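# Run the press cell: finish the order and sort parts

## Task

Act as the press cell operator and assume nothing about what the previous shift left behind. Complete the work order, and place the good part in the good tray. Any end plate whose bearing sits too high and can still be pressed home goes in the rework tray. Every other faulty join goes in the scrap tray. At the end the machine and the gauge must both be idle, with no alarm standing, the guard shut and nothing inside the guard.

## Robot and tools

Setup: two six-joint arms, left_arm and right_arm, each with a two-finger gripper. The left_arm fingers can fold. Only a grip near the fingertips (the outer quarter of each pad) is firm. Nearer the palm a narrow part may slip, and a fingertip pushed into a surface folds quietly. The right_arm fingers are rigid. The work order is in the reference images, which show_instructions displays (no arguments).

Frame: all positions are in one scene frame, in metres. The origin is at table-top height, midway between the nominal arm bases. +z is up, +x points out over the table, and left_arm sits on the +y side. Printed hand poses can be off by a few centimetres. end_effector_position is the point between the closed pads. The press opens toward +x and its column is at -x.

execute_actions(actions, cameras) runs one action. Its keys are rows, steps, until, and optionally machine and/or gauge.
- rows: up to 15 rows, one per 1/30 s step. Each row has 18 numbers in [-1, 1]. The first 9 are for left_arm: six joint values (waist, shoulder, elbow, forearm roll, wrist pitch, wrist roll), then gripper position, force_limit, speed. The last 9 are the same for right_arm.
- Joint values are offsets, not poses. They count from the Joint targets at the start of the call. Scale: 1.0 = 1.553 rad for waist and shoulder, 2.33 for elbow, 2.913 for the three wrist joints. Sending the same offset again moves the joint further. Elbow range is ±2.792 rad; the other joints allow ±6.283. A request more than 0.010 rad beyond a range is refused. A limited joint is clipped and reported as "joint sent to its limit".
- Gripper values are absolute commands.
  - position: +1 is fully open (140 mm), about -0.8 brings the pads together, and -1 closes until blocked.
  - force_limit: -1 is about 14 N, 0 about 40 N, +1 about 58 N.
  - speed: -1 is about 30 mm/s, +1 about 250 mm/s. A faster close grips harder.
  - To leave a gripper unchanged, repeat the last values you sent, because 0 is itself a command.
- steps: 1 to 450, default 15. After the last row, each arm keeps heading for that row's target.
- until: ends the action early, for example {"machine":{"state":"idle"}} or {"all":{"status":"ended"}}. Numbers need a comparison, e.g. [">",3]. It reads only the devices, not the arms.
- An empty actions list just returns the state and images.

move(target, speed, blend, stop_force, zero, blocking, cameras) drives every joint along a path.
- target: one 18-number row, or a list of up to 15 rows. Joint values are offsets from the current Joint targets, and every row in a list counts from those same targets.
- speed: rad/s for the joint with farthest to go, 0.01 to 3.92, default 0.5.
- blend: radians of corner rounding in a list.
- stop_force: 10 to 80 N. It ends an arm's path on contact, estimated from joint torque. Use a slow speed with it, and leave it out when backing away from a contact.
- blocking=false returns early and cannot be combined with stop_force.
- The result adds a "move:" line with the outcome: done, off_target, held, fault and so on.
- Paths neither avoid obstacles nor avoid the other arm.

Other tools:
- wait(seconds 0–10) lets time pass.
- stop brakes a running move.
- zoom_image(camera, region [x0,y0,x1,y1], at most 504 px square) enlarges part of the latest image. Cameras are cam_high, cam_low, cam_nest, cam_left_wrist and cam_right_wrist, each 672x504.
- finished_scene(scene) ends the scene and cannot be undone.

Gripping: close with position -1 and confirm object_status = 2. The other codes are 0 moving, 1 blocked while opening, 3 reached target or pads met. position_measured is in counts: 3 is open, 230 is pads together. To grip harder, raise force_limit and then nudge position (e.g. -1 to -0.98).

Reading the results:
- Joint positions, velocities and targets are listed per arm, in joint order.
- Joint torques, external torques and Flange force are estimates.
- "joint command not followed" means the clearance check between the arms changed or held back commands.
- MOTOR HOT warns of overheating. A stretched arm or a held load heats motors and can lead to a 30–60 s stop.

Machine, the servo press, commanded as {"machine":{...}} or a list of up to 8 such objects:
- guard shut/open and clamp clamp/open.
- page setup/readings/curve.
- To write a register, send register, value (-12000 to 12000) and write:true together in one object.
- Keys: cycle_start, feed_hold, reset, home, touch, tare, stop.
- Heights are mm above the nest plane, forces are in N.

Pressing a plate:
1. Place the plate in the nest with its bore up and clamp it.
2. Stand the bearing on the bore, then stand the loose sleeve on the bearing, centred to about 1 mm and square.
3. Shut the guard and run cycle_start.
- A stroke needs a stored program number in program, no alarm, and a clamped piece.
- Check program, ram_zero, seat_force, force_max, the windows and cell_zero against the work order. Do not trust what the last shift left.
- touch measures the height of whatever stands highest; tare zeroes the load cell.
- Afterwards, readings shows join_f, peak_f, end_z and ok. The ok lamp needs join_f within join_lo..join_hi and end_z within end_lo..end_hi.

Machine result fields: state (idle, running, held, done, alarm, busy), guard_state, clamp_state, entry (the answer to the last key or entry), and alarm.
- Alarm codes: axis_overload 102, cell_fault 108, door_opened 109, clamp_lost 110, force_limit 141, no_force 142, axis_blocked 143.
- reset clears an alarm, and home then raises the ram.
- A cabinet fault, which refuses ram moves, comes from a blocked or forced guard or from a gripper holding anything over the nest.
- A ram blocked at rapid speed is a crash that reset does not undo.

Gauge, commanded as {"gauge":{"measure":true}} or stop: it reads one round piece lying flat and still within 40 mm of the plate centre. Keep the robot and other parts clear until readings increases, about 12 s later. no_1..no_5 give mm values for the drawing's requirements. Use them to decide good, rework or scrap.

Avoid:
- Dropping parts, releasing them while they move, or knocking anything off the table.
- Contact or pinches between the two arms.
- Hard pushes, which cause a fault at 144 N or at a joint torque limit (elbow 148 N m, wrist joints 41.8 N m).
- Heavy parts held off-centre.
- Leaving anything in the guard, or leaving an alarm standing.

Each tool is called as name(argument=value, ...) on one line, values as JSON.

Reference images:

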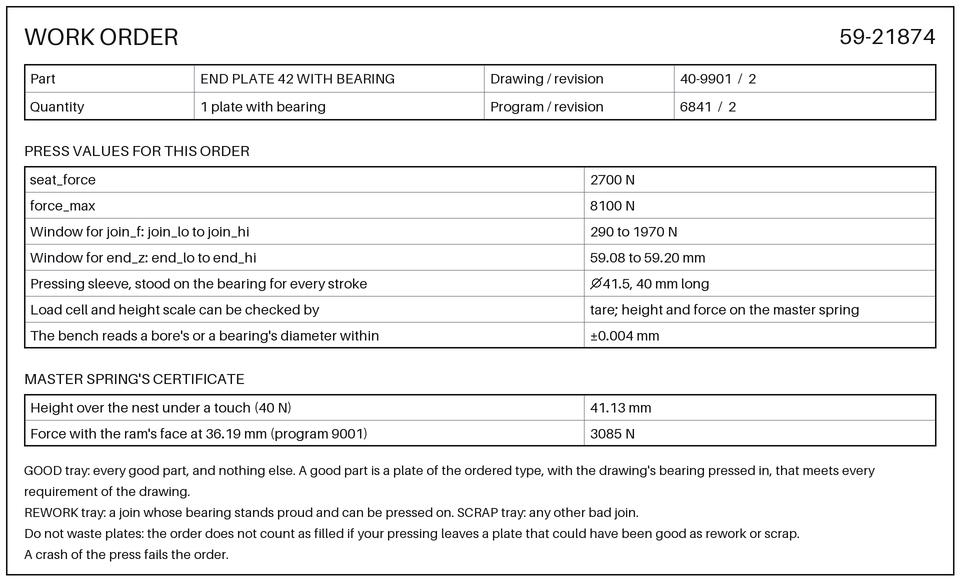

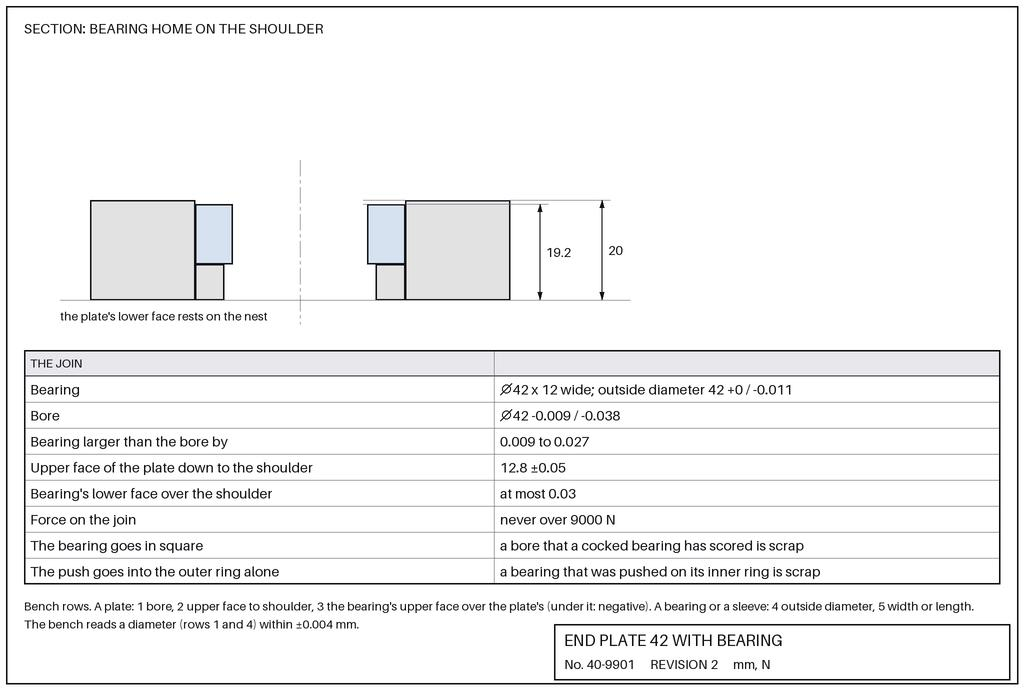

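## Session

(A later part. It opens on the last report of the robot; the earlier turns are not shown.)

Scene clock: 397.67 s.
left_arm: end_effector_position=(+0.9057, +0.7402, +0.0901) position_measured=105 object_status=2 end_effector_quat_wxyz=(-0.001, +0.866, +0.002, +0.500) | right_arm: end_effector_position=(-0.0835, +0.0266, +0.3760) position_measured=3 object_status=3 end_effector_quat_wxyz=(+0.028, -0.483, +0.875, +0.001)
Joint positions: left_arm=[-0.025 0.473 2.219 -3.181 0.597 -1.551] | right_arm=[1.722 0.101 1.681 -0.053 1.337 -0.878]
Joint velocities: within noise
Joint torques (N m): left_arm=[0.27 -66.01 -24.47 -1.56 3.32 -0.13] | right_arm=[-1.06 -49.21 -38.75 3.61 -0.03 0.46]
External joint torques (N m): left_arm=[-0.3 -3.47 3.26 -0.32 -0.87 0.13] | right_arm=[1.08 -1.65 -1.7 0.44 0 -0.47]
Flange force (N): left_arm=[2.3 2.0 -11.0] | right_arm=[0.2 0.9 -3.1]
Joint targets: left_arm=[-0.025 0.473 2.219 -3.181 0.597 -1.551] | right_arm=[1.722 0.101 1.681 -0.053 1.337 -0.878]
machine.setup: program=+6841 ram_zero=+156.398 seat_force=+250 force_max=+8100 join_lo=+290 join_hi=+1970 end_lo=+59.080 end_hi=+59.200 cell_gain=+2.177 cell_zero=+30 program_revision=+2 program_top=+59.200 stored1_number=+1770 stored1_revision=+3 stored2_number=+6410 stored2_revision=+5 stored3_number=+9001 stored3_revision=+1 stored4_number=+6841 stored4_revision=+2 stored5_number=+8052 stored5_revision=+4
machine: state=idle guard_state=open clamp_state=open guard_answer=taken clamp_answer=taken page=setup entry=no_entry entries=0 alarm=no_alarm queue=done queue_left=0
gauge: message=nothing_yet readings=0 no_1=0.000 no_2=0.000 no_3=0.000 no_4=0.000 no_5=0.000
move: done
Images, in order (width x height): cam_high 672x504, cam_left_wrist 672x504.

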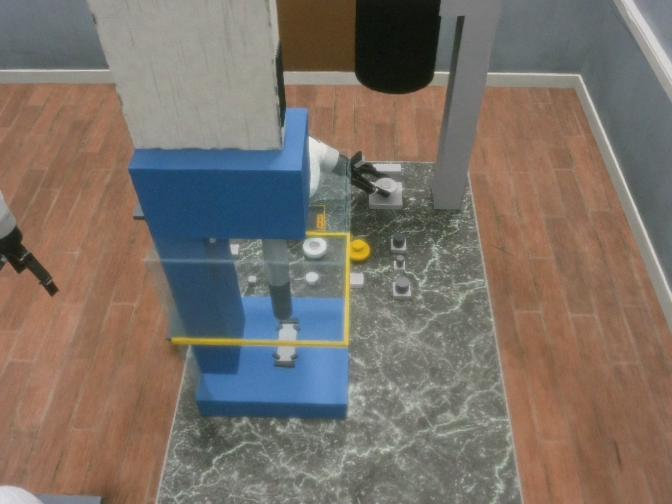

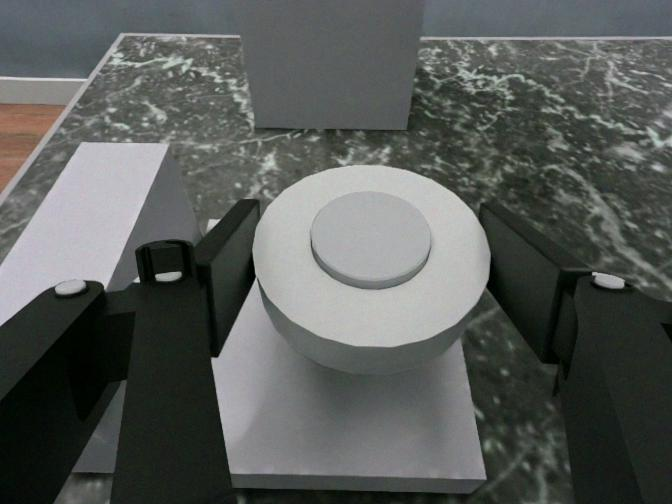

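move(target=[-0.0111,0.0523,0.0020,-0.0066,0.0294,0.0015,-1,0,-1,0,0,0,0,0,0,1,1,1], speed=0.03, stop_force=12, cameras=["cam_left_wrist","cam_high"])

Scene clock: 412.43 s.
left_arm: end_effector_position=(+0.9060, +0.7317, +0.0491) position_measured=105 object_status=2 end_effector_quat_wxyz=(-0.001, +0.866, +0.002, +0.500) | right_arm: end_effector_position=(-0.0835, +0.0266, +0.3760) position_measured=3 object_status=3 end_effector_quat_wxyz=(+0.028, -0.483, +0.875, +0.001)
Joint positions: left_arm=[-0.041 0.549 2.223 -3.199 0.678 -1.547] | right_arm=[1.722 0.101 1.681 -0.053 1.337 -0.878]
Joint velocities: within noise
Joint torques (N m): left_arm=[-2.04 -52.42 -13.34 -1.13 -2.87 -0.95] | right_arm=[-0.85 -49.05 -38.88 3.54 -0.11 0.5]
External joint torques (N m): left_arm=[1.94 -20.75 -4.7 -0.41 5.32 0.95] | right_arm=[0.87 -1.78 -1.59 0.5 0.08 -0.51]
Flange force (N): left_arm=[19.3 -1.1 -25.4] | right_arm=[0.2 0.4 -3.1]
Joint targets: left_arm=[-0.041 0.549 2.223 -3.199 0.678 -1.547] | right_arm=[1.722 0.101 1.681 -0.053 1.337 -0.878]
machine.setup: program=+6841 ram_zero=+156.398 seat_force=+250 force_max=+8100 join_lo=+290 join_hi=+1970 end_lo=+59.080 end_hi=+59.200 cell_gain=+2.177 cell_zero=+30 program_revision=+2 program_top=+59.200 stored1_number=+1770 stored1_revision=+3 stored2_number=+6410 stored2_revision=+5 stored3_number=+9001 stored3_revision=+1 stored4_number=+6841 stored4_revision=+2 stored5_number=+8052 stored5_revision=+4
machine: state=idle guard_state=open clamp_state=open guard_answer=taken clamp_answer=taken page=setup entry=no_entry entries=0 alarm=no_alarm queue=done queue_left=0
gauge: message=nothing_yet readings=0 no_1=0.000 no_2=0.000 no_3=0.000 no_4=0.000 no_5=0.000
move: contact (left_arm)
Images, in order (width x height): cam_high 672x504, cam_left_wrist 672x504.

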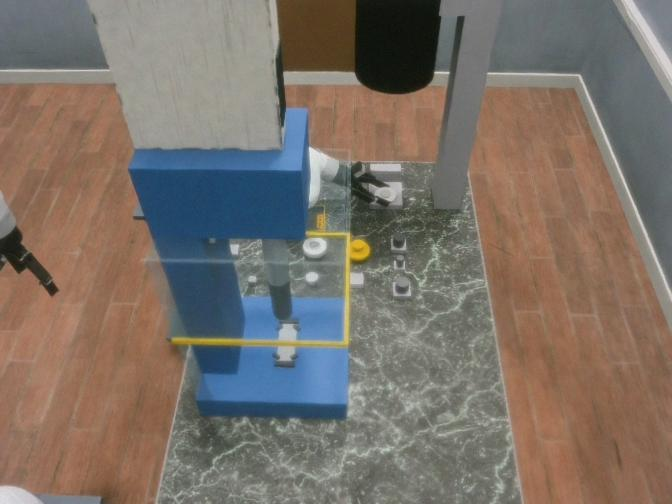

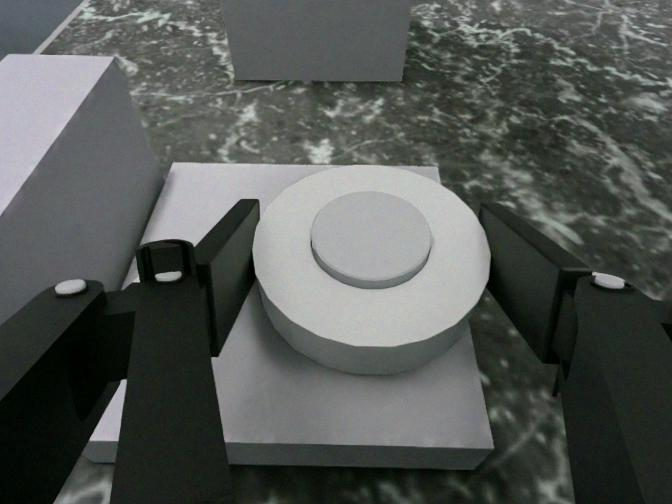

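execute_actions(actions=[{"rows":[[0,0,0,0,0,0,0.5,0,-1,0,0,0,0,0,0,1,1,1]],"steps":50}], cameras=["cam_left_wrist"])

Scene clock: 418.43 s.
left_arm: end_effector_position=(+0.9060, +0.7317, +0.0491) position_measured=66 object_status=3 end_effector_quat_wxyz=(-0.001, +0.866, +0.002, +0.500) | right_arm: end_effector_position=(-0.0835, +0.0266, +0.3760) position_measured=3 object_status=3 end_effector_quat_wxyz=(+0.028, -0.483, +0.875, +0.001)
Joint positions: left_arm=[-0.041 0.549 2.223 -3.199 0.678 -1.547] | right_arm=[1.722 0.101 1.681 -0.053 1.337 -0.878]
Joint velocities: within noise
Joint torques (N m): left_arm=[-0.09 -67.26 -19.72 -1.29 2.46 -0.07] | right_arm=[-1.09 -48.62 -38.73 3.61 -0.06 0.57]
External joint torques (N m): left_arm=[0.04 -6.01 1.43 -0.27 -0.02 0.07] | right_arm=[1.12 -2.1 -1.59 0.43 0.03 -0.57]
Flange force (N): left_arm=[6.3 0.9 -11.9] | right_arm=[0.8 0.3 -3.2]
Joint targets: left_arm=[-0.041 0.549 2.223 -3.199 0.678 -1.547] | right_arm=[1.722 0.101 1.681 -0.053 1.337 -0.878]
machine.setup: program=+6841 ram_zero=+156.398 seat_force=+250 force_max=+8100 join_lo=+290 join_hi=+1970 end_lo=+59.080 end_hi=+59.200 cell_gain=+2.177 cell_zero=+30 program_revision=+2 program_top=+59.200 stored1_number=+1770 stored1_revision=+3 stored2_number=+6410 stored2_revision=+5 stored3_number=+9001 stored3_revision=+1 stored4_number=+6841 stored4_revision=+2 stored5_number=+8052 stored5_revision=+4
machine: state=idle guard_state=open clamp_state=open guard_answer=taken clamp_answer=taken page=setup entry=no_entry entries=0 alarm=no_alarm queue=done queue_left=0
gauge: message=nothing_yet readings=0 no_1=0.000 no_2=0.000 no_3=0.000 no_4=0.000 no_5=0.000
Images, in order (width x height): cam_left_wrist 672x504.

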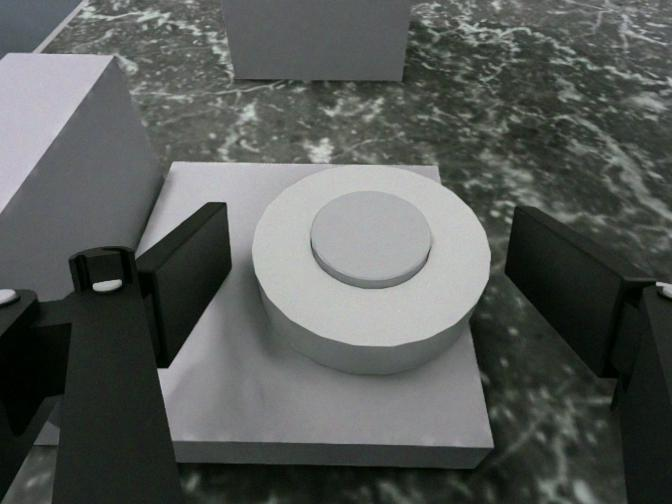

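move(target=[-0.0458,-0.4805,0.1355,-0.1116,-0.1424,0.0999,0.5,0,-1,0,0,0,0,0,0,1,1,1], speed=0.3, cameras=["cam_left_wrist","cam_high"])

execute_actions(actions=[{"gauge":{"measure":true},"steps":420,"until":{"gauge":{"readings":[">=",1]}}}], cameras=[])

Scene clock: 434.20 s.
left_arm: end_effector_position=(+0.6614, +0.7207, +0.2604) position_measured=66 object_status=3 end_effector_quat_wxyz=(-0.001, +0.866, +0.001, +0.500) | right_arm: end_effector_position=(-0.0835, +0.0266, +0.3760) position_measured=3 object_status=3 end_effector_quat_wxyz=(+0.028, -0.483, +0.875, +0.001)
Joint positions: left_arm=[-0.112 -0.197 2.539 -3.524 0.263 -1.256] | right_arm=[1.722 0.101 1.681 -0.053 1.337 -0.878]
Joint velocities: within noise
Joint torques (N m): left_arm=[0.59 -12.2 -35.4 -2.43 2.4 -0.09] | right_arm=[-1.22 -49.45 -38.99 3.58 -0.06 0.5]
External joint torques (N m): left_arm=[-0.6 -1.44 0.99 -0.3 -0.06 0.09] | right_arm=[1.25 -1.43 -1.47 0.47 0.03 -0.5]
Flange force (N): left_arm=[0.0 0.0 0.0] | right_arm=[0.4 1.1 -2.8]
Joint targets: left_arm=[-0.112 -0.197 2.539 -3.524 0.263 -1.256] | right_arm=[1.722 0.101 1.681 -0.053 1.337 -0.878]
machine.setup: program=+6841 ram_zero=+156.398 seat_force=+250 force_max=+8100 join_lo=+290 join_hi=+1970 end_lo=+59.080 end_hi=+59.200 cell_gain=+2.177 cell_zero=+30 program_revision=+2 program_top=+59.200 stored1_number=+1770 stored1_revision=+3 stored2_number=+6410 stored2_revision=+5 stored3_number=+9001 stored3_revision=+1 stored4_number=+6841 stored4_revision=+2 stored5_number=+8052 stored5_revision=+4
machine: state=idle guard_state=open clamp_state=open guard_answer=taken clamp_answer=taken page=setup entry=no_entry entries=0 alarm=no_alarm queue=done queue_left=0
gauge: message=nothing_yet readings=0 no_1=0.000 no_2=0.000 no_3=0.000 no_4=0.000 no_5=0.000
move: done
Images, in order (width x height): cam_high 672x504, cam_left_wrist 672x504.

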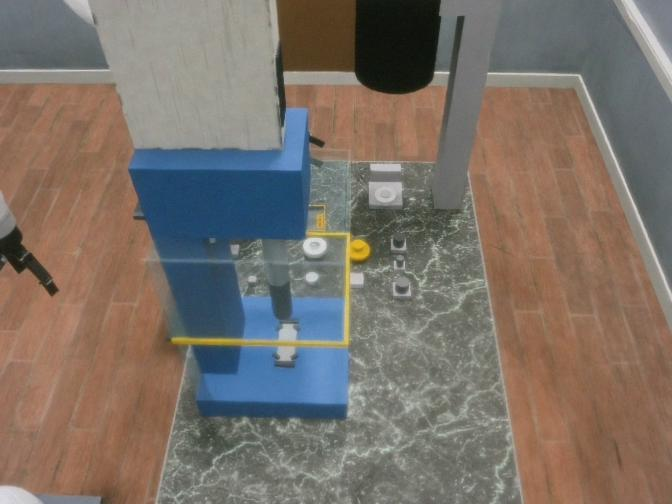

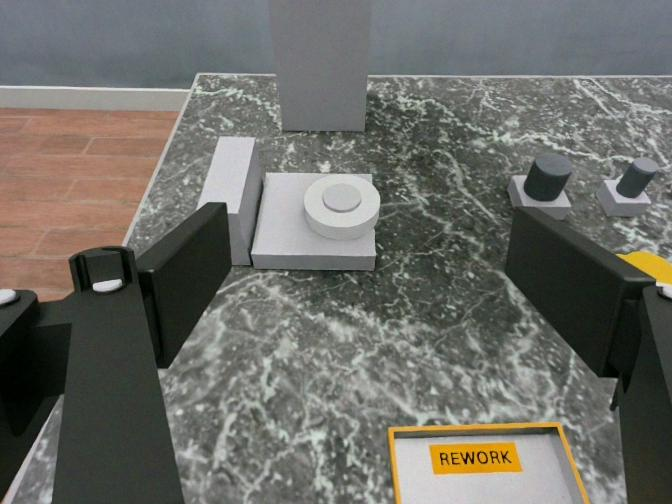

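Scene clock: 446.40 s.
left_arm: end_effector_position=(+0.6614, +0.7207, +0.2604) position_measured=66 object_status=3 end_effector_quat_wxyz=(-0.001, +0.866, +0.001, +0.500) | right_arm: end_effector_position=(-0.0835, +0.0266, +0.3760) position_measured=3 object_status=3 end_effector_quat_wxyz=(+0.028, -0.483, +0.875, +0.001)
Joint positions: left_arm=[-0.112 -0.197 2.539 -3.524 0.263 -1.256] | right_arm=[1.722 0.101 1.681 -0.053 1.337 -0.878]
Joint velocities: within noise
Joint torques (N m): left_arm=[-0.03 -10.82 -35.39 -2.42 2.32 -0.09] | right_arm=[-1.34 -48.82 -38.83 3.55 -0.09 0.46]
External joint torques (N m): left_arm=[0.02 -2.85 1.3 -0.29 -0.02 0.09] | right_arm=[1.35 -2.04 -1.67 0.5 0.06 -0.46]
Flange force (N): left_arm=[0.0 0.0 0.0] | right_arm=[0.9 0.9 -3.4]
Joint targets: left_arm=[-0.112 -0.197 2.539 -3.524 0.263 -1.256] | right_arm=[1.722 0.101 1.681 -0.053 1.337 -0.878]
Tool commands: left_gripper/position=+0.5 left_gripper/force_limit=+0.0 left_gripper/speed=-1.0 right_gripper/position=+1.0 right_gripper/force_limit=+1.0 right_gripper/speed=+1.0
machine.setup: program=+6841 ram_zero=+156.398 seat_force=+250 force_max=+8100 join_lo=+290 join_hi=+1970 end_lo=+59.080 end_hi=+59.200 cell_gain=+2.177 cell_zero=+30 program_revision=+2 program_top=+59.200 stored1_number=+1770 stored1_revision=+3 stored2_number=+6410 stored2_revision=+5 stored3_number=+9001 stored3_revision=+1 stored4_number=+6841 stored4_revision=+2 stored5_number=+8052 stored5_revision=+4
machine: state=idle guard_state=open clamp_state=open guard_answer=taken clamp_answer=taken page=setup entry=no_entry entries=0 alarm=no_alarm queue=done queue_left=0
gauge: message=measure_taken readings=1 no_1=0.000 no_2=0.000 no_3=5.050 no_4=0.000 no_5=0.000
No camera images: "cameras" was empty.

move(target=[0.0458,0.4805,-0.1355,0.1116,0.1424,-0.0999,0.5,0,-1,0,0,0,0,0,0,1,1,1], speed=0.3, cameras=[])

execute_actions(actions=[{"rows":[[0,0,0,0,0,0,-1,0,-1,0,0,0,0,0,0,1,1,1]],"steps":80}], cameras=["cam_left_wrist"])

Scene clock: 471.00 s.
left_arm: end_effector_position=(+0.9060, +0.7317, +0.0492) position_measured=66 object_status=3 end_effector_quat_wxyz=(-0.001, +0.866, +0.002, +0.500) | right_arm: end_effector_position=(-0.0835, +0.0266, +0.3760) position_measured=3 object_status=3 end_effector_quat_wxyz=(+0.028, -0.483, +0.875, +0.001)
Joint positions: left_arm=[-0.041 0.549 2.223 -3.199 0.678 -1.547] | right_arm=[1.722 0.101 1.681 -0.053 1.337 -0.878]
Joint velocities: within noise
Joint torques (N m): left_arm=[-0.14 -67.05 -19.87 -1.35 2.4 -0.16] | right_arm=[-1.12 -49.4 -38.89 3.56 -0.11 0.5]
External joint torques (N m): left_arm=[0.11 -6.47 1.59 -0.21 0.06 0.16] | right_arm=[1.15 -1.59 -1.67 0.5 0.08 -0.5]
Flange force (N): left_arm=[6.6 0.7 -12.9] | right_arm=[0.2 1.0 -3.2]
Joint targets: left_arm=[-0.041 0.549 2.223 -3.199 0.678 -1.547] | right_arm=[1.722 0.101 1.681 -0.053 1.337 -0.878]
machine.setup: program=+6841 ram_zero=+156.398 seat_force=+250 force_max=+8100 join_lo=+290 join_hi=+1970 end_lo=+59.080 end_hi=+59.200 cell_gain=+2.177 cell_zero=+30 program_revision=+2 program_top=+59.200 stored1_number=+1770 stored1_revision=+3 stored2_number=+6410 stored2_revision=+5 stored3_number=+9001 stored3_revision=+1 stored4_number=+6841 stored4_revision=+2 stored5_number=+8052 stored5_revision=+4
machine: state=idle guard_state=open clamp_state=open guard_answer=taken clamp_answer=taken page=setup entry=no_entry entries=0 alarm=no_alarm queue=done queue_left=0
gauge: message=measure_taken readings=1 no_1=0.000 no_2=0.000 no_3=5.050 no_4=0.000 no_5=0.000
move: done
No camera images: "cameras" was empty.

Scene clock: 473.87 s.
left_arm: end_effector_position=(+0.9060, +0.7317, +0.0491) position_measured=105 object_status=2 end_effector_quat_wxyz=(-0.001, +0.866, +0.002, +0.500) | right_arm: end_effector_position=(-0.0835, +0.0266, +0.3760) position_measured=3 object_status=3 end_effector_quat_wxyz=(+0.028, -0.483, +0.875, +0.001)
Joint positions: left_arm=[-0.041 0.549 2.223 -3.199 0.678 -1.547] | right_arm=[1.722 0.101 1.681 -0.053 1.337 -0.878]
Joint velocities: within noise
Joint torques (N m): left_arm=[-4.07 -52.61 -14.6 -0.54 -2.61 -0.72] | right_arm=[-0.87 -48.94 -38.7 3.57 -0.13 0.5]
External joint torques (N m): left_arm=[3.99 -20.7 -3.63 -1.01 5.07 0.73] | right_arm=[0.9 -1.99 -1.84 0.49 0.1 -0.5]
Flange force (N): left_arm=[18.9 -3.6 -26.9] | right_arm=[0.1 0.5 -3.6]
Joint targets: left_arm=[-0.041 0.549 2.223 -3.199 0.678 -1.547] | right_arm=[1.722 0.101 1.681 -0.053 1.337 -0.878]
machine.setup: program=+6841 ram_zero=+156.398 seat_force=+250 force_max=+8100 join_lo=+290 join_hi=+1970 end_lo=+59.080 end_hi=+59.200 cell_gain=+2.177 cell_zero=+30 program_revision=+2 program_top=+59.200 stored1_number=+1770 stored1_revision=+3 stored2_number=+6410 stored2_revision=+5 stored3_number=+9001 stored3_revision=+1 stored4_number=+6841 stored4_revision=+2 stored5_number=+8052 stored5_revision=+4
machine: state=idle guard_state=open clamp_state=open guard_answer=taken clamp_answer=taken page=setup entry=no_entry entries=0 alarm=no_alarm queue=done queue_left=0
gauge: message=measure_taken readings=1 no_1=0.000 no_2=0.000 no_3=5.050 no_4=0.000 no_5=0.000
Images, in order (width x height): cam_left_wrist 672x504.

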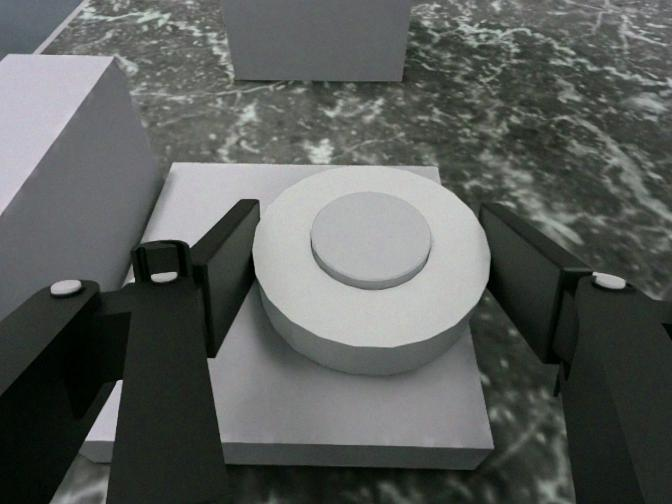

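move(target=[[0.0099,-0.0487,-0.002,0.0061,-0.0276,-0.0014,-1,0,-1,0,0,0,0,0,0,1,1,1],[0.0352,-0.271,0.0752,0.0295,-0.0844,-0.0148,-1,0,-1,0,0,0,0,0,0,1,1,1],[0.2278,-0.1312,-0.0329,0.7506,0.2244,-0.226,-1,0,-1,0,0,0,0,0,0,1,1,1]], speed=[0.15,0.4,0.5], blend=[0.02,0.1,0], cameras=["cam_left_wrist","cam_high"])

Scene clock: 486.23 s.
left_arm: end_effector_position=(+0.6029, +0.6310, +0.1800) position_measured=105 object_status=2 end_effector_quat_wxyz=(+0.353, +0.614, -0.611, +0.354) | right_arm: end_effector_position=(-0.0835, +0.0266, +0.3760) position_measured=3 object_status=3 end_effector_quat_wxyz=(+0.028, -0.483, +0.875, +0.001)
Joint positions: left_arm=[0.313 0.345 2.146 -1.013 1.332 -2.205] | right_arm=[1.722 0.101 1.681 -0.053 1.337 -0.878]
Joint velocities: within noise
Joint torques (N m): left_arm=[-0.08 -54.27 -24.4 -0.41 2.74 -0.19] | right_arm=[-1.48 -49.05 -38.82 3.54 -0.16 0.5]
External joint torques (N m): left_arm=[0 -3.59 2.14 0.39 -0.77 0.19] | right_arm=[1.51 -1.94 -1.77 0.52 0.13 -0.5]
Flange force (N): left_arm=[4.6 8.0 1.1] | right_arm=[0.8 1.2 -3.6]
Joint targets: left_arm=[0.313 0.345 2.146 -1.013 1.332 -2.205] | right_arm=[1.722 0.101 1.681 -0.053 1.337 -0.878]
machine.setup: program=+6841 ram_zero=+156.398 seat_force=+250 force_max=+8100 join_lo=+290 join_hi=+1970 end_lo=+59.080 end_hi=+59.200 cell_gain=+2.177 cell_zero=+30 program_revision=+2 program_top=+59.200 stored1_number=+1770 stored1_revision=+3 stored2_number=+6410 stored2_revision=+5 stored3_number=+9001 stored3_revision=+1 stored4_number=+6841 stored4_revision=+2 stored5_number=+8052 stored5_revision=+4
machine: state=idle guard_state=open clamp_state=open guard_answer=taken clamp_answer=taken page=setup entry=no_entry entries=0 alarm=no_alarm queue=done queue_left=0
gauge: message=measure_taken readings=1 no_1=0.000 no_2=0.000 no_3=5.050 no_4=0.000 no_5=0.000
move: done
Images, in order (width x height): cam_high 672x504, cam_left_wrist 672x504.

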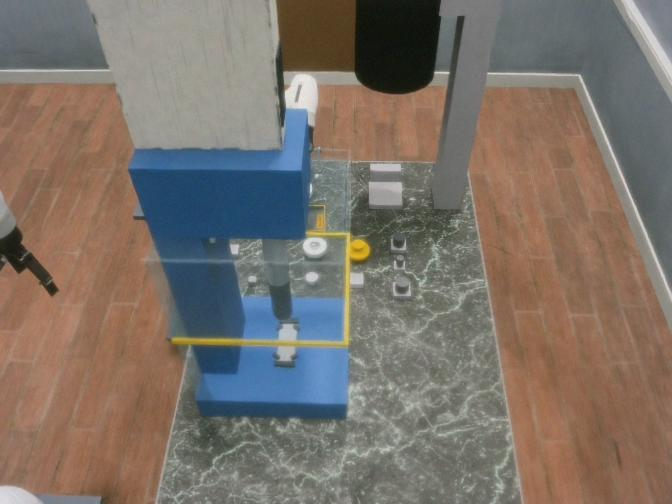

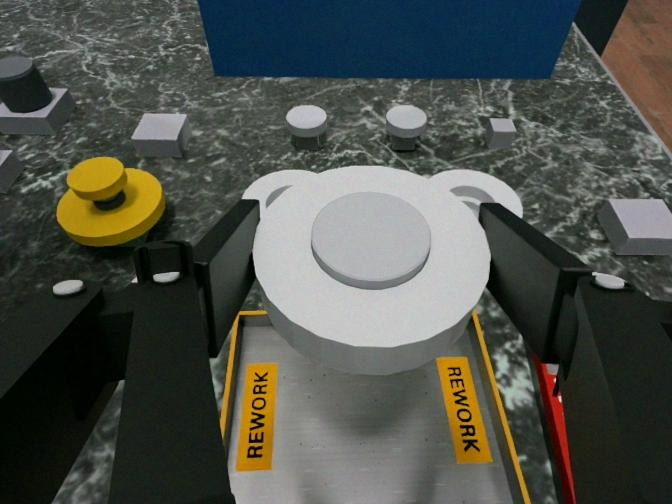

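move(target=[0,0.1766,0.0139,-0.0301,-0.0521,0.0963,-1,0,-1,0,0,0,0,0,0,1,1,1], speed=0.04, stop_force=12, cameras=["cam_left_wrist","cam_high"])

Scene clock: 501.20 s.
left_arm: end_effector_position=(+0.6041, +0.6311, +0.0268) position_measured=105 object_status=2 end_effector_quat_wxyz=(+0.353, +0.613, -0.611, +0.355) | right_arm: end_effector_position=(-0.0835, +0.0266, +0.3760) position_measured=3 object_status=3 end_effector_quat_wxyz=(+0.028, -0.483, +0.875, +0.001)
Joint positions: left_arm=[0.313 0.608 2.177 -1.097 1.187 -1.936] | right_arm=[1.722 0.101 1.681 -0.053 1.337 -0.878]
Joint velocities: within noise
Joint torques (N m): left_arm=[2.55 -52.35 -9.62 3.22 -6.38 -0.32] | right_arm=[-1.11 -49.83 -38.94 3.56 -0.05 0.48]
External joint torques (N m): left_arm=[-2.68 -18.35 -0.7 -3.34 8.68 0.32] | right_arm=[1.13 -1.07 -1.58 0.5 0.02 -0.48]
Flange force (N): left_arm=[37.0 6.0 -12.1] | right_arm=[-0.3 1.5 -2.8]
Joint targets: left_arm=[0.313 0.608 2.177 -1.097 1.187 -1.936] | right_arm=[1.722 0.101 1.681 -0.053 1.337 -0.878]
machine.setup: program=+6841 ram_zero=+156.398 seat_force=+250 force_max=+8100 join_lo=+290 join_hi=+1970 end_lo=+59.080 end_hi=+59.200 cell_gain=+2.177 cell_zero=+30 program_revision=+2 program_top=+59.200 stored1_number=+1770 stored1_revision=+3 stored2_number=+6410 stored2_revision=+5 stored3_number=+9001 stored3_revision=+1 stored4_number=+6841 stored4_revision=+2 stored5_number=+8052 stored5_revision=+4
machine: state=idle guard_state=open clamp_state=open guard_answer=taken clamp_answer=taken page=setup entry=no_entry entries=0 alarm=no_alarm queue=done queue_left=0
gauge: message=measure_taken readings=1 no_1=0.000 no_2=0.000 no_3=5.050 no_4=0.000 no_5=0.000
move: contact (left_arm); left_arm: the wrist roll is farthest, 0.012 rad from its target
Images, in order (width x height): cam_high 672x504, cam_left_wrist 672x504.

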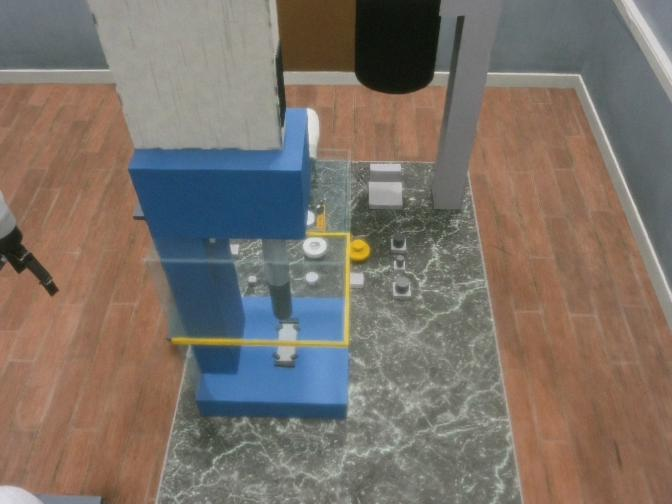

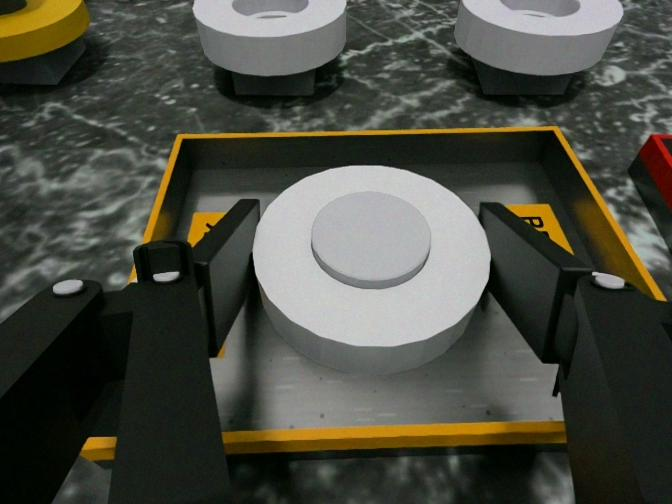

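execute_actions(actions=[{"rows":[[0,0,0,0,0,0,0.5,0,-1,0,0,0,0,0,0,1,1,1]],"steps":50}], cameras=["cam_left_wrist"])

Scene clock: 506.30 s.
left_arm: end_effector_position=(+0.6040, +0.6311, +0.0268) position_measured=66 object_status=3 end_effector_quat_wxyz=(+0.353, +0.613, -0.611, +0.355) | right_arm: end_effector_position=(-0.0835, +0.0266, +0.3760) position_measured=3 object_status=3 end_effector_quat_wxyz=(+0.028, -0.483, +0.875, +0.001)
Joint positions: left_arm=[0.313 0.608 2.177 -1.097 1.187 -1.936] | right_arm=[1.722 0.101 1.681 -0.053 1.337 -0.878]
Joint velocities: within noise
Joint torques (N m): left_arm=[-0.06 -64.69 -12.59 0.08 2.28 -0.1] | right_arm=[-1.49 -49.09 -38.86 3.56 -0.1 0.42]
External joint torques (N m): left_arm=[0.04 -6.5 1.85 -0.2 0 0.1] | right_arm=[1.52 -1.83 -1.62 0.49 0.07 -0.43]
Flange force (N): left_arm=[11.8 7.6 -3.1] | right_arm=[1.0 1.3 -3.2]
Joint targets: left_arm=[0.313 0.608 2.177 -1.097 1.187 -1.936] | right_arm=[1.722 0.101 1.681 -0.053 1.337 -0.878]
machine.setup: program=+6841 ram_zero=+156.398 seat_force=+250 force_max=+8100 join_lo=+290 join_hi=+1970 end_lo=+59.080 end_hi=+59.200 cell_gain=+2.177 cell_zero=+30 program_revision=+2 program_top=+59.200 stored1_number=+1770 stored1_revision=+3 stored2_number=+6410 stored2_revision=+5 stored3_number=+9001 stored3_revision=+1 stored4_number=+6841 stored4_revision=+2 stored5_number=+8052 stored5_revision=+4
machine: state=idle guard_state=open clamp_state=open guard_answer=taken clamp_answer=taken page=setup entry=no_entry entries=0 alarm=no_alarm queue=done queue_left=0
gauge: message=measure_taken readings=1 no_1=0.000 no_2=0.000 no_3=5.050 no_4=0.000 no_5=0.000
Images, in order (width x height): cam_left_wrist 672x504.

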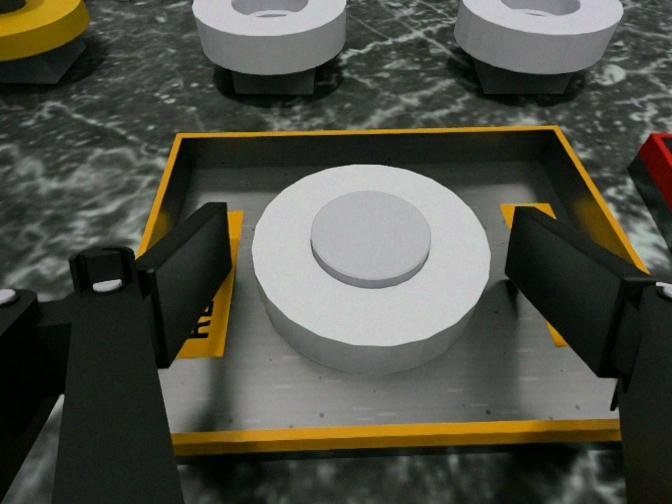

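move(target=[[0,-0.1692,-0.0132,0.029,0.0497,-0.0924,0.5,0,-1,0,0,0,0,0,0,1,1,1],[-0.1249,-0.0276,-0.1548,-0.0069,0.0302,-0.1481,0.5,0,-1,0,0,0,0,0,0,1,1,1]], speed=[0.2,0.4], blend=[0.08,0], cameras=["cam_left_wrist","cam_high","cam_low"])

Scene clock: 538.53 s.
left_arm: end_effector_position=(+0.8000, +0.5496, +0.1596) position_measured=66 object_status=3 end_effector_quat_wxyz=(+0.353, +0.613, -0.611, +0.354) | right_arm: end_effector_position=(-0.0835, +0.0266, +0.3760) position_measured=3 object_status=3 end_effector_quat_wxyz=(+0.028, -0.483, +0.875, +0.001)
Joint positions: left_arm=[0.119 0.565 1.817 -1.117 1.275 -2.367] | right_arm=[1.722 0.101 1.681 -0.053 1.337 -0.878]
Joint velocities: within noise
Joint torques (N m): left_arm=[1.03 -76.7 -27.1 -0.21 1.71 -0.15] | right_arm=[-1.01 -49.35 -38.7 3.6 0 0.41]
External joint torques (N m): left_arm=[-1.13 -6.33 0.81 -0.14 0.01 0.15] | right_arm=[1.03 -1.48 -1.76 0.45 -0.02 -0.41]
Flange force (N): left_arm=[7.7 8.8 -0.8] | right_arm=[-0.1 1.2 -3.1]
Joint targets: left_arm=[0.119 0.566 1.816 -1.117 1.275 -2.367] | right_arm=[1.722 0.101 1.681 -0.053 1.337 -0.878]
machine.setup: program=+6841 ram_zero=+156.398 seat_force=+250 force_max=+8100 join_lo=+290 join_hi=+1970 end_lo=+59.080 end_hi=+59.200 cell_gain=+2.177 cell_zero=+30 program_revision=+2 program_top=+59.200 stored1_number=+1770 stored1_revision=+3 stored2_number=+6410 stored2_revision=+5 stored3_number=+9001 stored3_revision=+1 stored4_number=+6841 stored4_revision=+2 stored5_number=+8052 stored5_revision=+4
machine: state=idle guard_state=open clamp_state=open guard_answer=taken clamp_answer=taken page=setup entry=no_entry entries=0 alarm=no_alarm queue=done queue_left=0
gauge: message=measure_taken readings=1 no_1=0.000 no_2=0.000 no_3=5.050 no_4=0.000 no_5=0.000
move: done
Images, in order (width x height): cam_high 672x504, cam_low 672x504, cam_left_wrist 672x504.

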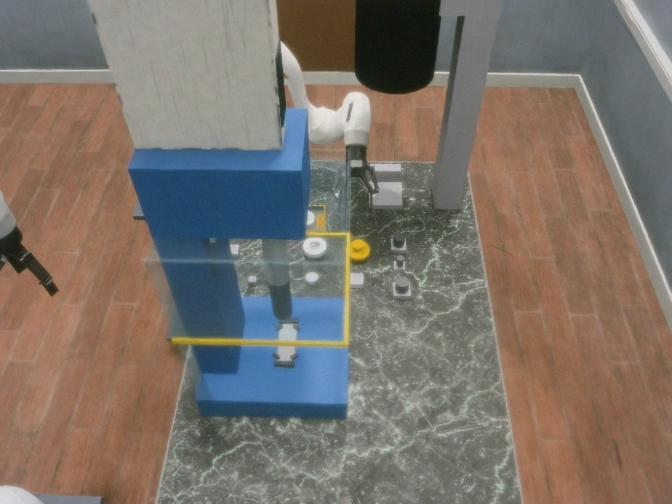

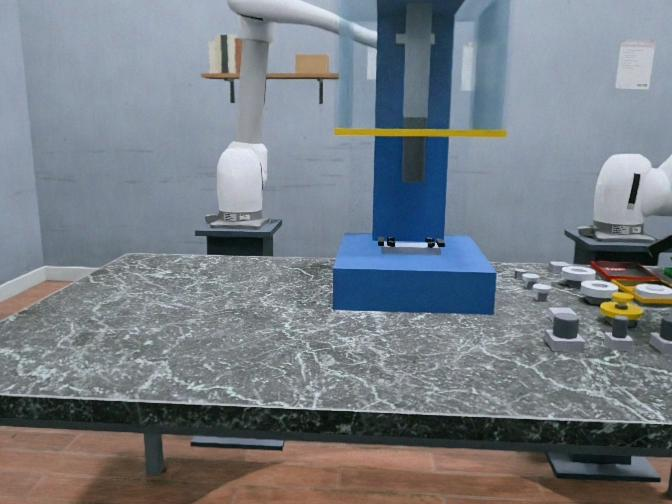

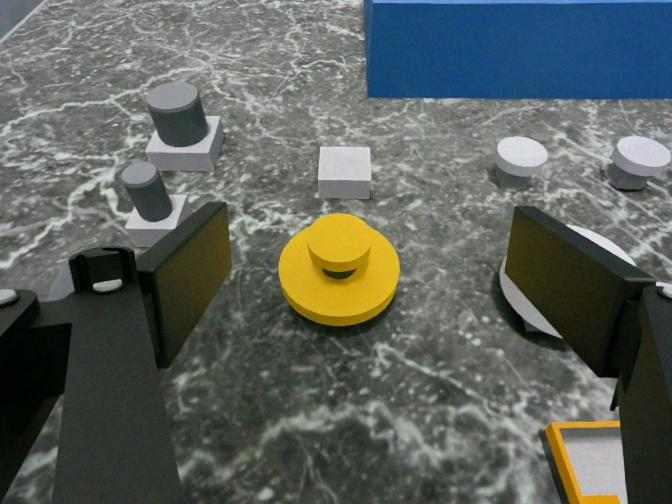

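move(target=[-0.0776,0.1051,0.0083,-0.0513,-0.0471,0.0519,0.5,0,-1,0,0,0,0,0,0,1,1,1], speed=0.08, stop_force=20, cameras=["cam_left_wrist","cam_low"])

zoom_image(camera="cam_low", region=[500, 200, 672, 330])

Scene clock: 557.23 s.
left_arm: end_effector_position=(+0.8102, +0.4636, +0.0355) position_measured=66 object_status=3 end_effector_quat_wxyz=(+0.353, +0.614, -0.611, +0.354) | right_arm: end_effector_position=(-0.0835, +0.0266, +0.3760) position_measured=3 object_status=3 end_effector_quat_wxyz=(+0.028, -0.483, +0.875, +0.001)
Joint positions: left_arm=[-0.002 0.729 1.836 -1.266 1.138 -2.216] | right_arm=[1.722 0.101 1.681 -0.053 1.337 -0.878]
Joint velocities: within noise
Joint torques (N m): left_arm=[0.45 -83.16 -21.46 -0.45 1.98 -0.09] | right_arm=[-0.85 -48.88 -38.85 3.6 -0.06 0.44]
External joint torques (N m): left_arm=[-0.41 -6.89 1.76 -0.16 -0.03 0.09] | right_arm=[0.85 -2.06 -1.69 0.46 0.03 -0.44]
Flange force (N): left_arm=[8.8 10.3 -3.7] | right_arm=[0.5 0.2 -3.3]
Joint targets: left_arm=[-0.002 0.729 1.836 -1.266 1.138 -2.216] | right_arm=[1.722 0.101 1.681 -0.053 1.337 -0.878]
machine.setup: program=+6841 ram_zero=+156.398 seat_force=+250 force_max=+8100 join_lo=+290 join_hi=+1970 end_lo=+59.080 end_hi=+59.200 cell_gain=+2.177 cell_zero=+30 program_revision=+2 program_top=+59.200 stored1_number=+1770 stored1_revision=+3 stored2_number=+6410 stored2_revision=+5 stored3_number=+9001 stored3_revision=+1 stored4_number=+6841 stored4_revision=+2 stored5_number=+8052 stored5_revision=+4
machine: state=idle guard_state=open clamp_state=open guard_answer=taken clamp_answer=taken page=setup entry=no_entry entries=0 alarm=no_alarm queue=done queue_left=0
gauge: message=measure_taken readings=1 no_1=0.000 no_2=0.000 no_3=5.050 no_4=0.000 no_5=0.000
move: done
Images, in order (width x height): cam_low 672x504, cam_left_wrist 672x504.

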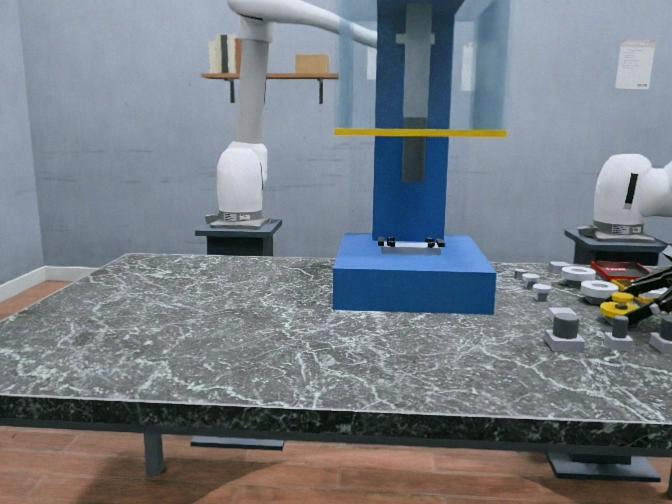

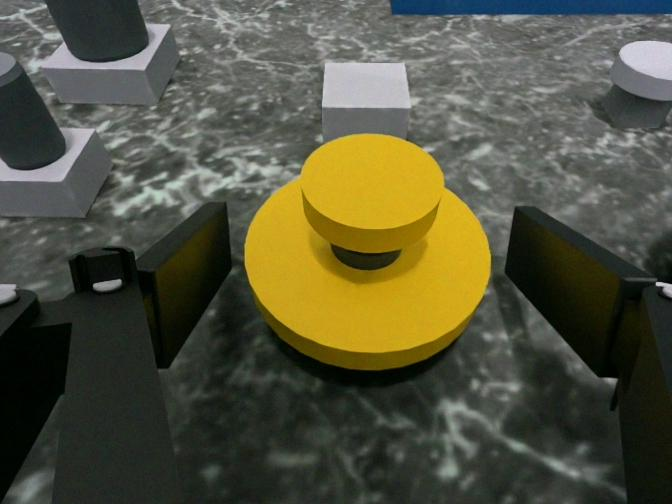

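Scaled by 2.930 from the camera's 672x504 image, which has a finer 960x720 frame.

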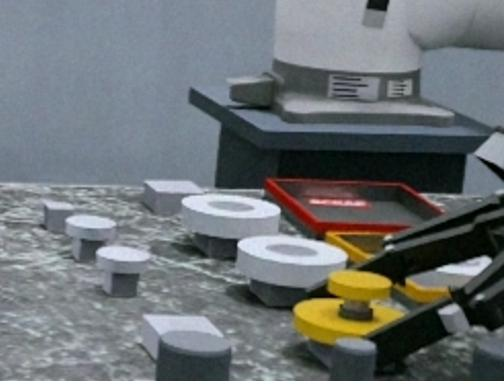

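move(target=[0.0043,-0.0021,-0.0002,0.0023,0.0016,-0.001,0.5,0,-1,0,0,0,0,0,0,1,1,1], speed=0.05, cameras=[])

execute_actions(actions=[{"rows":[[0,0,0,0,0,0,-1,0,-1,0,0,0,0,0,0,1,1,1]],"steps":80}], cameras=["cam_left_wrist"])

Scene clock: 569.10 s.
left_arm: end_effector_position=(+0.8102, +0.4683, +0.0380) position_measured=66 object_status=3 end_effector_quat_wxyz=(+0.353, +0.614, -0.611, +0.354) | right_arm: end_effector_position=(-0.0835, +0.0266, +0.3760) position_measured=3 object_status=3 end_effector_quat_wxyz=(+0.028, -0.483, +0.875, +0.001)
Joint positions: left_arm=[0.005 0.726 1.835 -1.26 1.142 -2.219] | right_arm=[1.722 0.101 1.681 -0.053 1.337 -0.878]
Joint velocities: within noise
Joint torques (N m): left_arm=[0.15 -83 -21.56 -0.47 2 -0.11] | right_arm=[-1.16 -49.47 -38.68 3.59 -0.1 0.47]
External joint torques (N m): left_arm=[-0.31 -6.53 1.72 -0.13 -0.07 0.11] | right_arm=[1.19 -1.45 -1.88 0.47 0.07 -0.47]
Flange force (N): left_arm=[8.2 9.9 -3.5] | right_arm=[-0.2 1.5 -3.4]
Joint targets: left_arm=[0.005 0.726 1.835 -1.260 1.142 -2.219] | right_arm=[1.722 0.101 1.681 -0.053 1.337 -0.878]
machine.setup: program=+6841 ram_zero=+156.398 seat_force=+250 force_max=+8100 join_lo=+290 join_hi=+1970 end_lo=+59.080 end_hi=+59.200 cell_gain=+2.177 cell_zero=+30 program_revision=+2 program_top=+59.200 stored1_number=+1770 stored1_revision=+3 stored2_number=+6410 stored2_revision=+5 stored3_number=+9001 stored3_revision=+1 stored4_number=+6841 stored4_revision=+2 stored5_number=+8052 stored5_revision=+4
machine: state=idle guard_state=open clamp_state=open guard_answer=taken clamp_answer=taken page=setup entry=no_entry entries=0 alarm=no_alarm queue=done queue_left=0
gauge: message=measure_taken readings=1 no_1=0.000 no_2=0.000 no_3=5.050 no_4=0.000 no_5=0.000
move: done
No camera images: "cameras" was empty.

Scene clock: 571.97 s.
left_arm: end_effector_position=(+0.8102, +0.4684, +0.0380) position_measured=104 object_status=2 end_effector_quat_wxyz=(+0.353, +0.614, -0.611, +0.354) | right_arm: end_effector_position=(-0.0835, +0.0266, +0.3760) position_measured=3 object_status=3 end_effector_quat_wxyz=(+0.028, -0.483, +0.875, +0.001)
Joint positions: left_arm=[0.005 0.726 1.835 -1.26 1.142 -2.219] | right_arm=[1.722 0.101 1.681 -0.053 1.337 -0.878]
Joint velocities: within noise
Joint torques (N m): left_arm=[-6.59 -76.69 -16.28 1.27 1.81 -0.18] | right_arm=[-1.06 -49.05 -38.81 3.61 -0.1 0.47]
External joint torques (N m): left_arm=[6.6 -13.61 -3.84 -1.89 0.15 0.19] | right_arm=[1.08 -1.93 -1.8 0.45 0.07 -0.47]
Flange force (N): left_arm=[11.7 5.5 -14.9] | right_arm=[0.3 0.8 -3.5]
Joint targets: left_arm=[0.005 0.726 1.835 -1.260 1.142 -2.219] | right_arm=[1.722 0.101 1.681 -0.053 1.337 -0.878]
machine.setup: program=+6841 ram_zero=+156.398 seat_force=+250 force_max=+8100 join_lo=+290 join_hi=+1970 end_lo=+59.080 end_hi=+59.200 cell_gain=+2.177 cell_zero=+30 program_revision=+2 program_top=+59.200 stored1_number=+1770 stored1_revision=+3 stored2_number=+6410 stored2_revision=+5 stored3_number=+9001 stored3_revision=+1 stored4_number=+6841 stored4_revision=+2 stored5_number=+8052 stored5_revision=+4
machine: state=idle guard_state=open clamp_state=open guard_answer=taken clamp_answer=taken page=setup entry=no_entry entries=0 alarm=no_alarm queue=done queue_left=0
gauge: message=measure_taken readings=1 no_1=0.000 no_2=0.000 no_3=5.050 no_4=0.000 no_5=0.000
Images, in order (width x height): cam_left_wrist 672x504.

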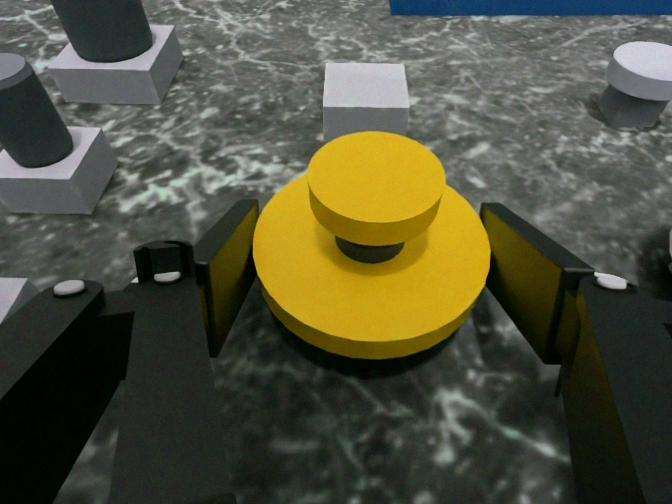

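move(target=[[0.0733,-0.103,-0.0081,0.049,0.0455,-0.051,-1,0,-1,0,0,0,0,0,0,1,1,1],[-0.2968,-0.3167,0.1123,-0.0629,-0.0828,-0.1137,-1,0,-1,0,0,0,0,0,0,1,1,1],[-0.4847,-0.1699,0.0448,-0.1589,-0.1526,-0.0791,-1,0,-1,0,0,0,0,0,0,1,1,1]], speed=[0.2,0.4,0.3], blend=[0.05,0.08,0], cameras=["cam_left_wrist","cam_low","cam_nest"])

Scene clock: 583.73 s.
left_arm: end_effector_position=(+0.5963, +0.0106, +0.1840) position_measured=104 object_status=2 end_effector_quat_wxyz=(+0.353, +0.613, -0.611, +0.354) | right_arm: end_effector_position=(-0.0835, +0.0266, +0.3760) position_measured=3 object_status=3 end_effector_quat_wxyz=(+0.028, -0.483, +0.875, +0.001)
Joint positions: left_arm=[-0.748 0.462 1.94 -1.723 0.698 -2.45] | right_arm=[1.722 0.101 1.681 -0.053 1.337 -0.878]
Joint velocities: within noise
Joint torques (N m): left_arm=[0.54 -72.97 -32.49 -2.32 2.77 -0.11] | right_arm=[-0.87 -49.04 -39.03 3.63 -0.02 0.49]
External joint torques (N m): left_arm=[-0.48 -1.86 4.87 0.64 -1.2 0.11] | right_arm=[0.9 -1.81 -1.46 0.42 -0.01 -0.49]
Flange force (N): left_arm=[-1.9 9.5 -6.3] | right_arm=[0.5 0.3 -2.8]
Joint targets: left_arm=[-0.748 0.462 1.940 -1.723 0.698 -2.450] | right_arm=[1.722 0.101 1.681 -0.053 1.337 -0.878]
machine.setup: program=+6841 ram_zero=+156.398 seat_force=+250 force_max=+8100 join_lo=+290 join_hi=+1970 end_lo=+59.080 end_hi=+59.200 cell_gain=+2.177 cell_zero=+30 program_revision=+2 program_top=+59.200 stored1_number=+1770 stored1_revision=+3 stored2_number=+6410 stored2_revision=+5 stored3_number=+9001 stored3_revision=+1 stored4_number=+6841 stored4_revision=+2 stored5_number=+8052 stored5_revision=+4
machine: state=idle guard_state=open clamp_state=open guard_answer=taken clamp_answer=taken page=setup entry=no_entry entries=0 alarm=no_alarm queue=done queue_left=0
gauge: message=measure_taken readings=1 no_1=0.000 no_2=0.000 no_3=5.050 no_4=0.000 no_5=0.000
move: done
Images, in order (width x height): cam_low 672x504, cam_nest 672x504, cam_left_wrist 672x504.

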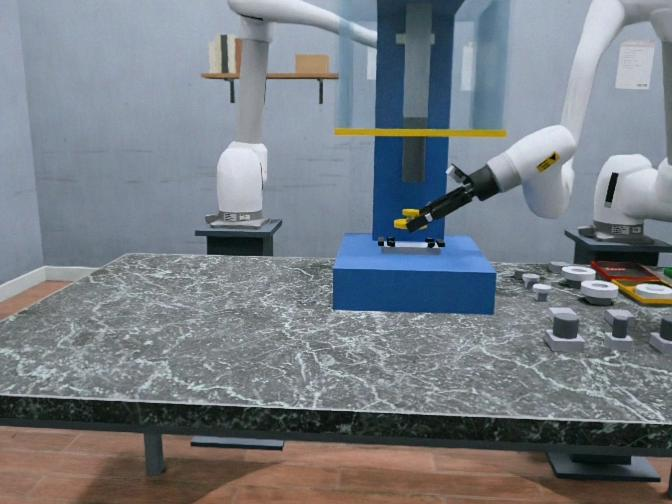

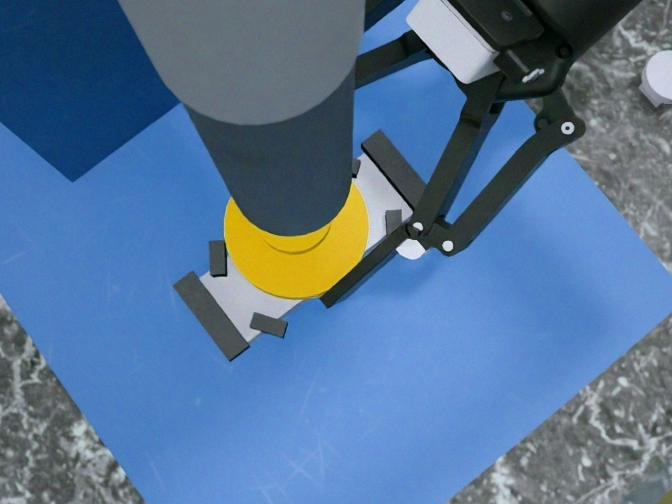

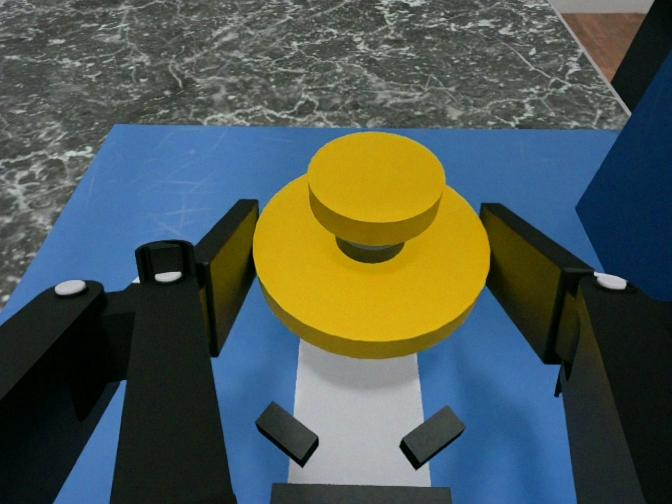

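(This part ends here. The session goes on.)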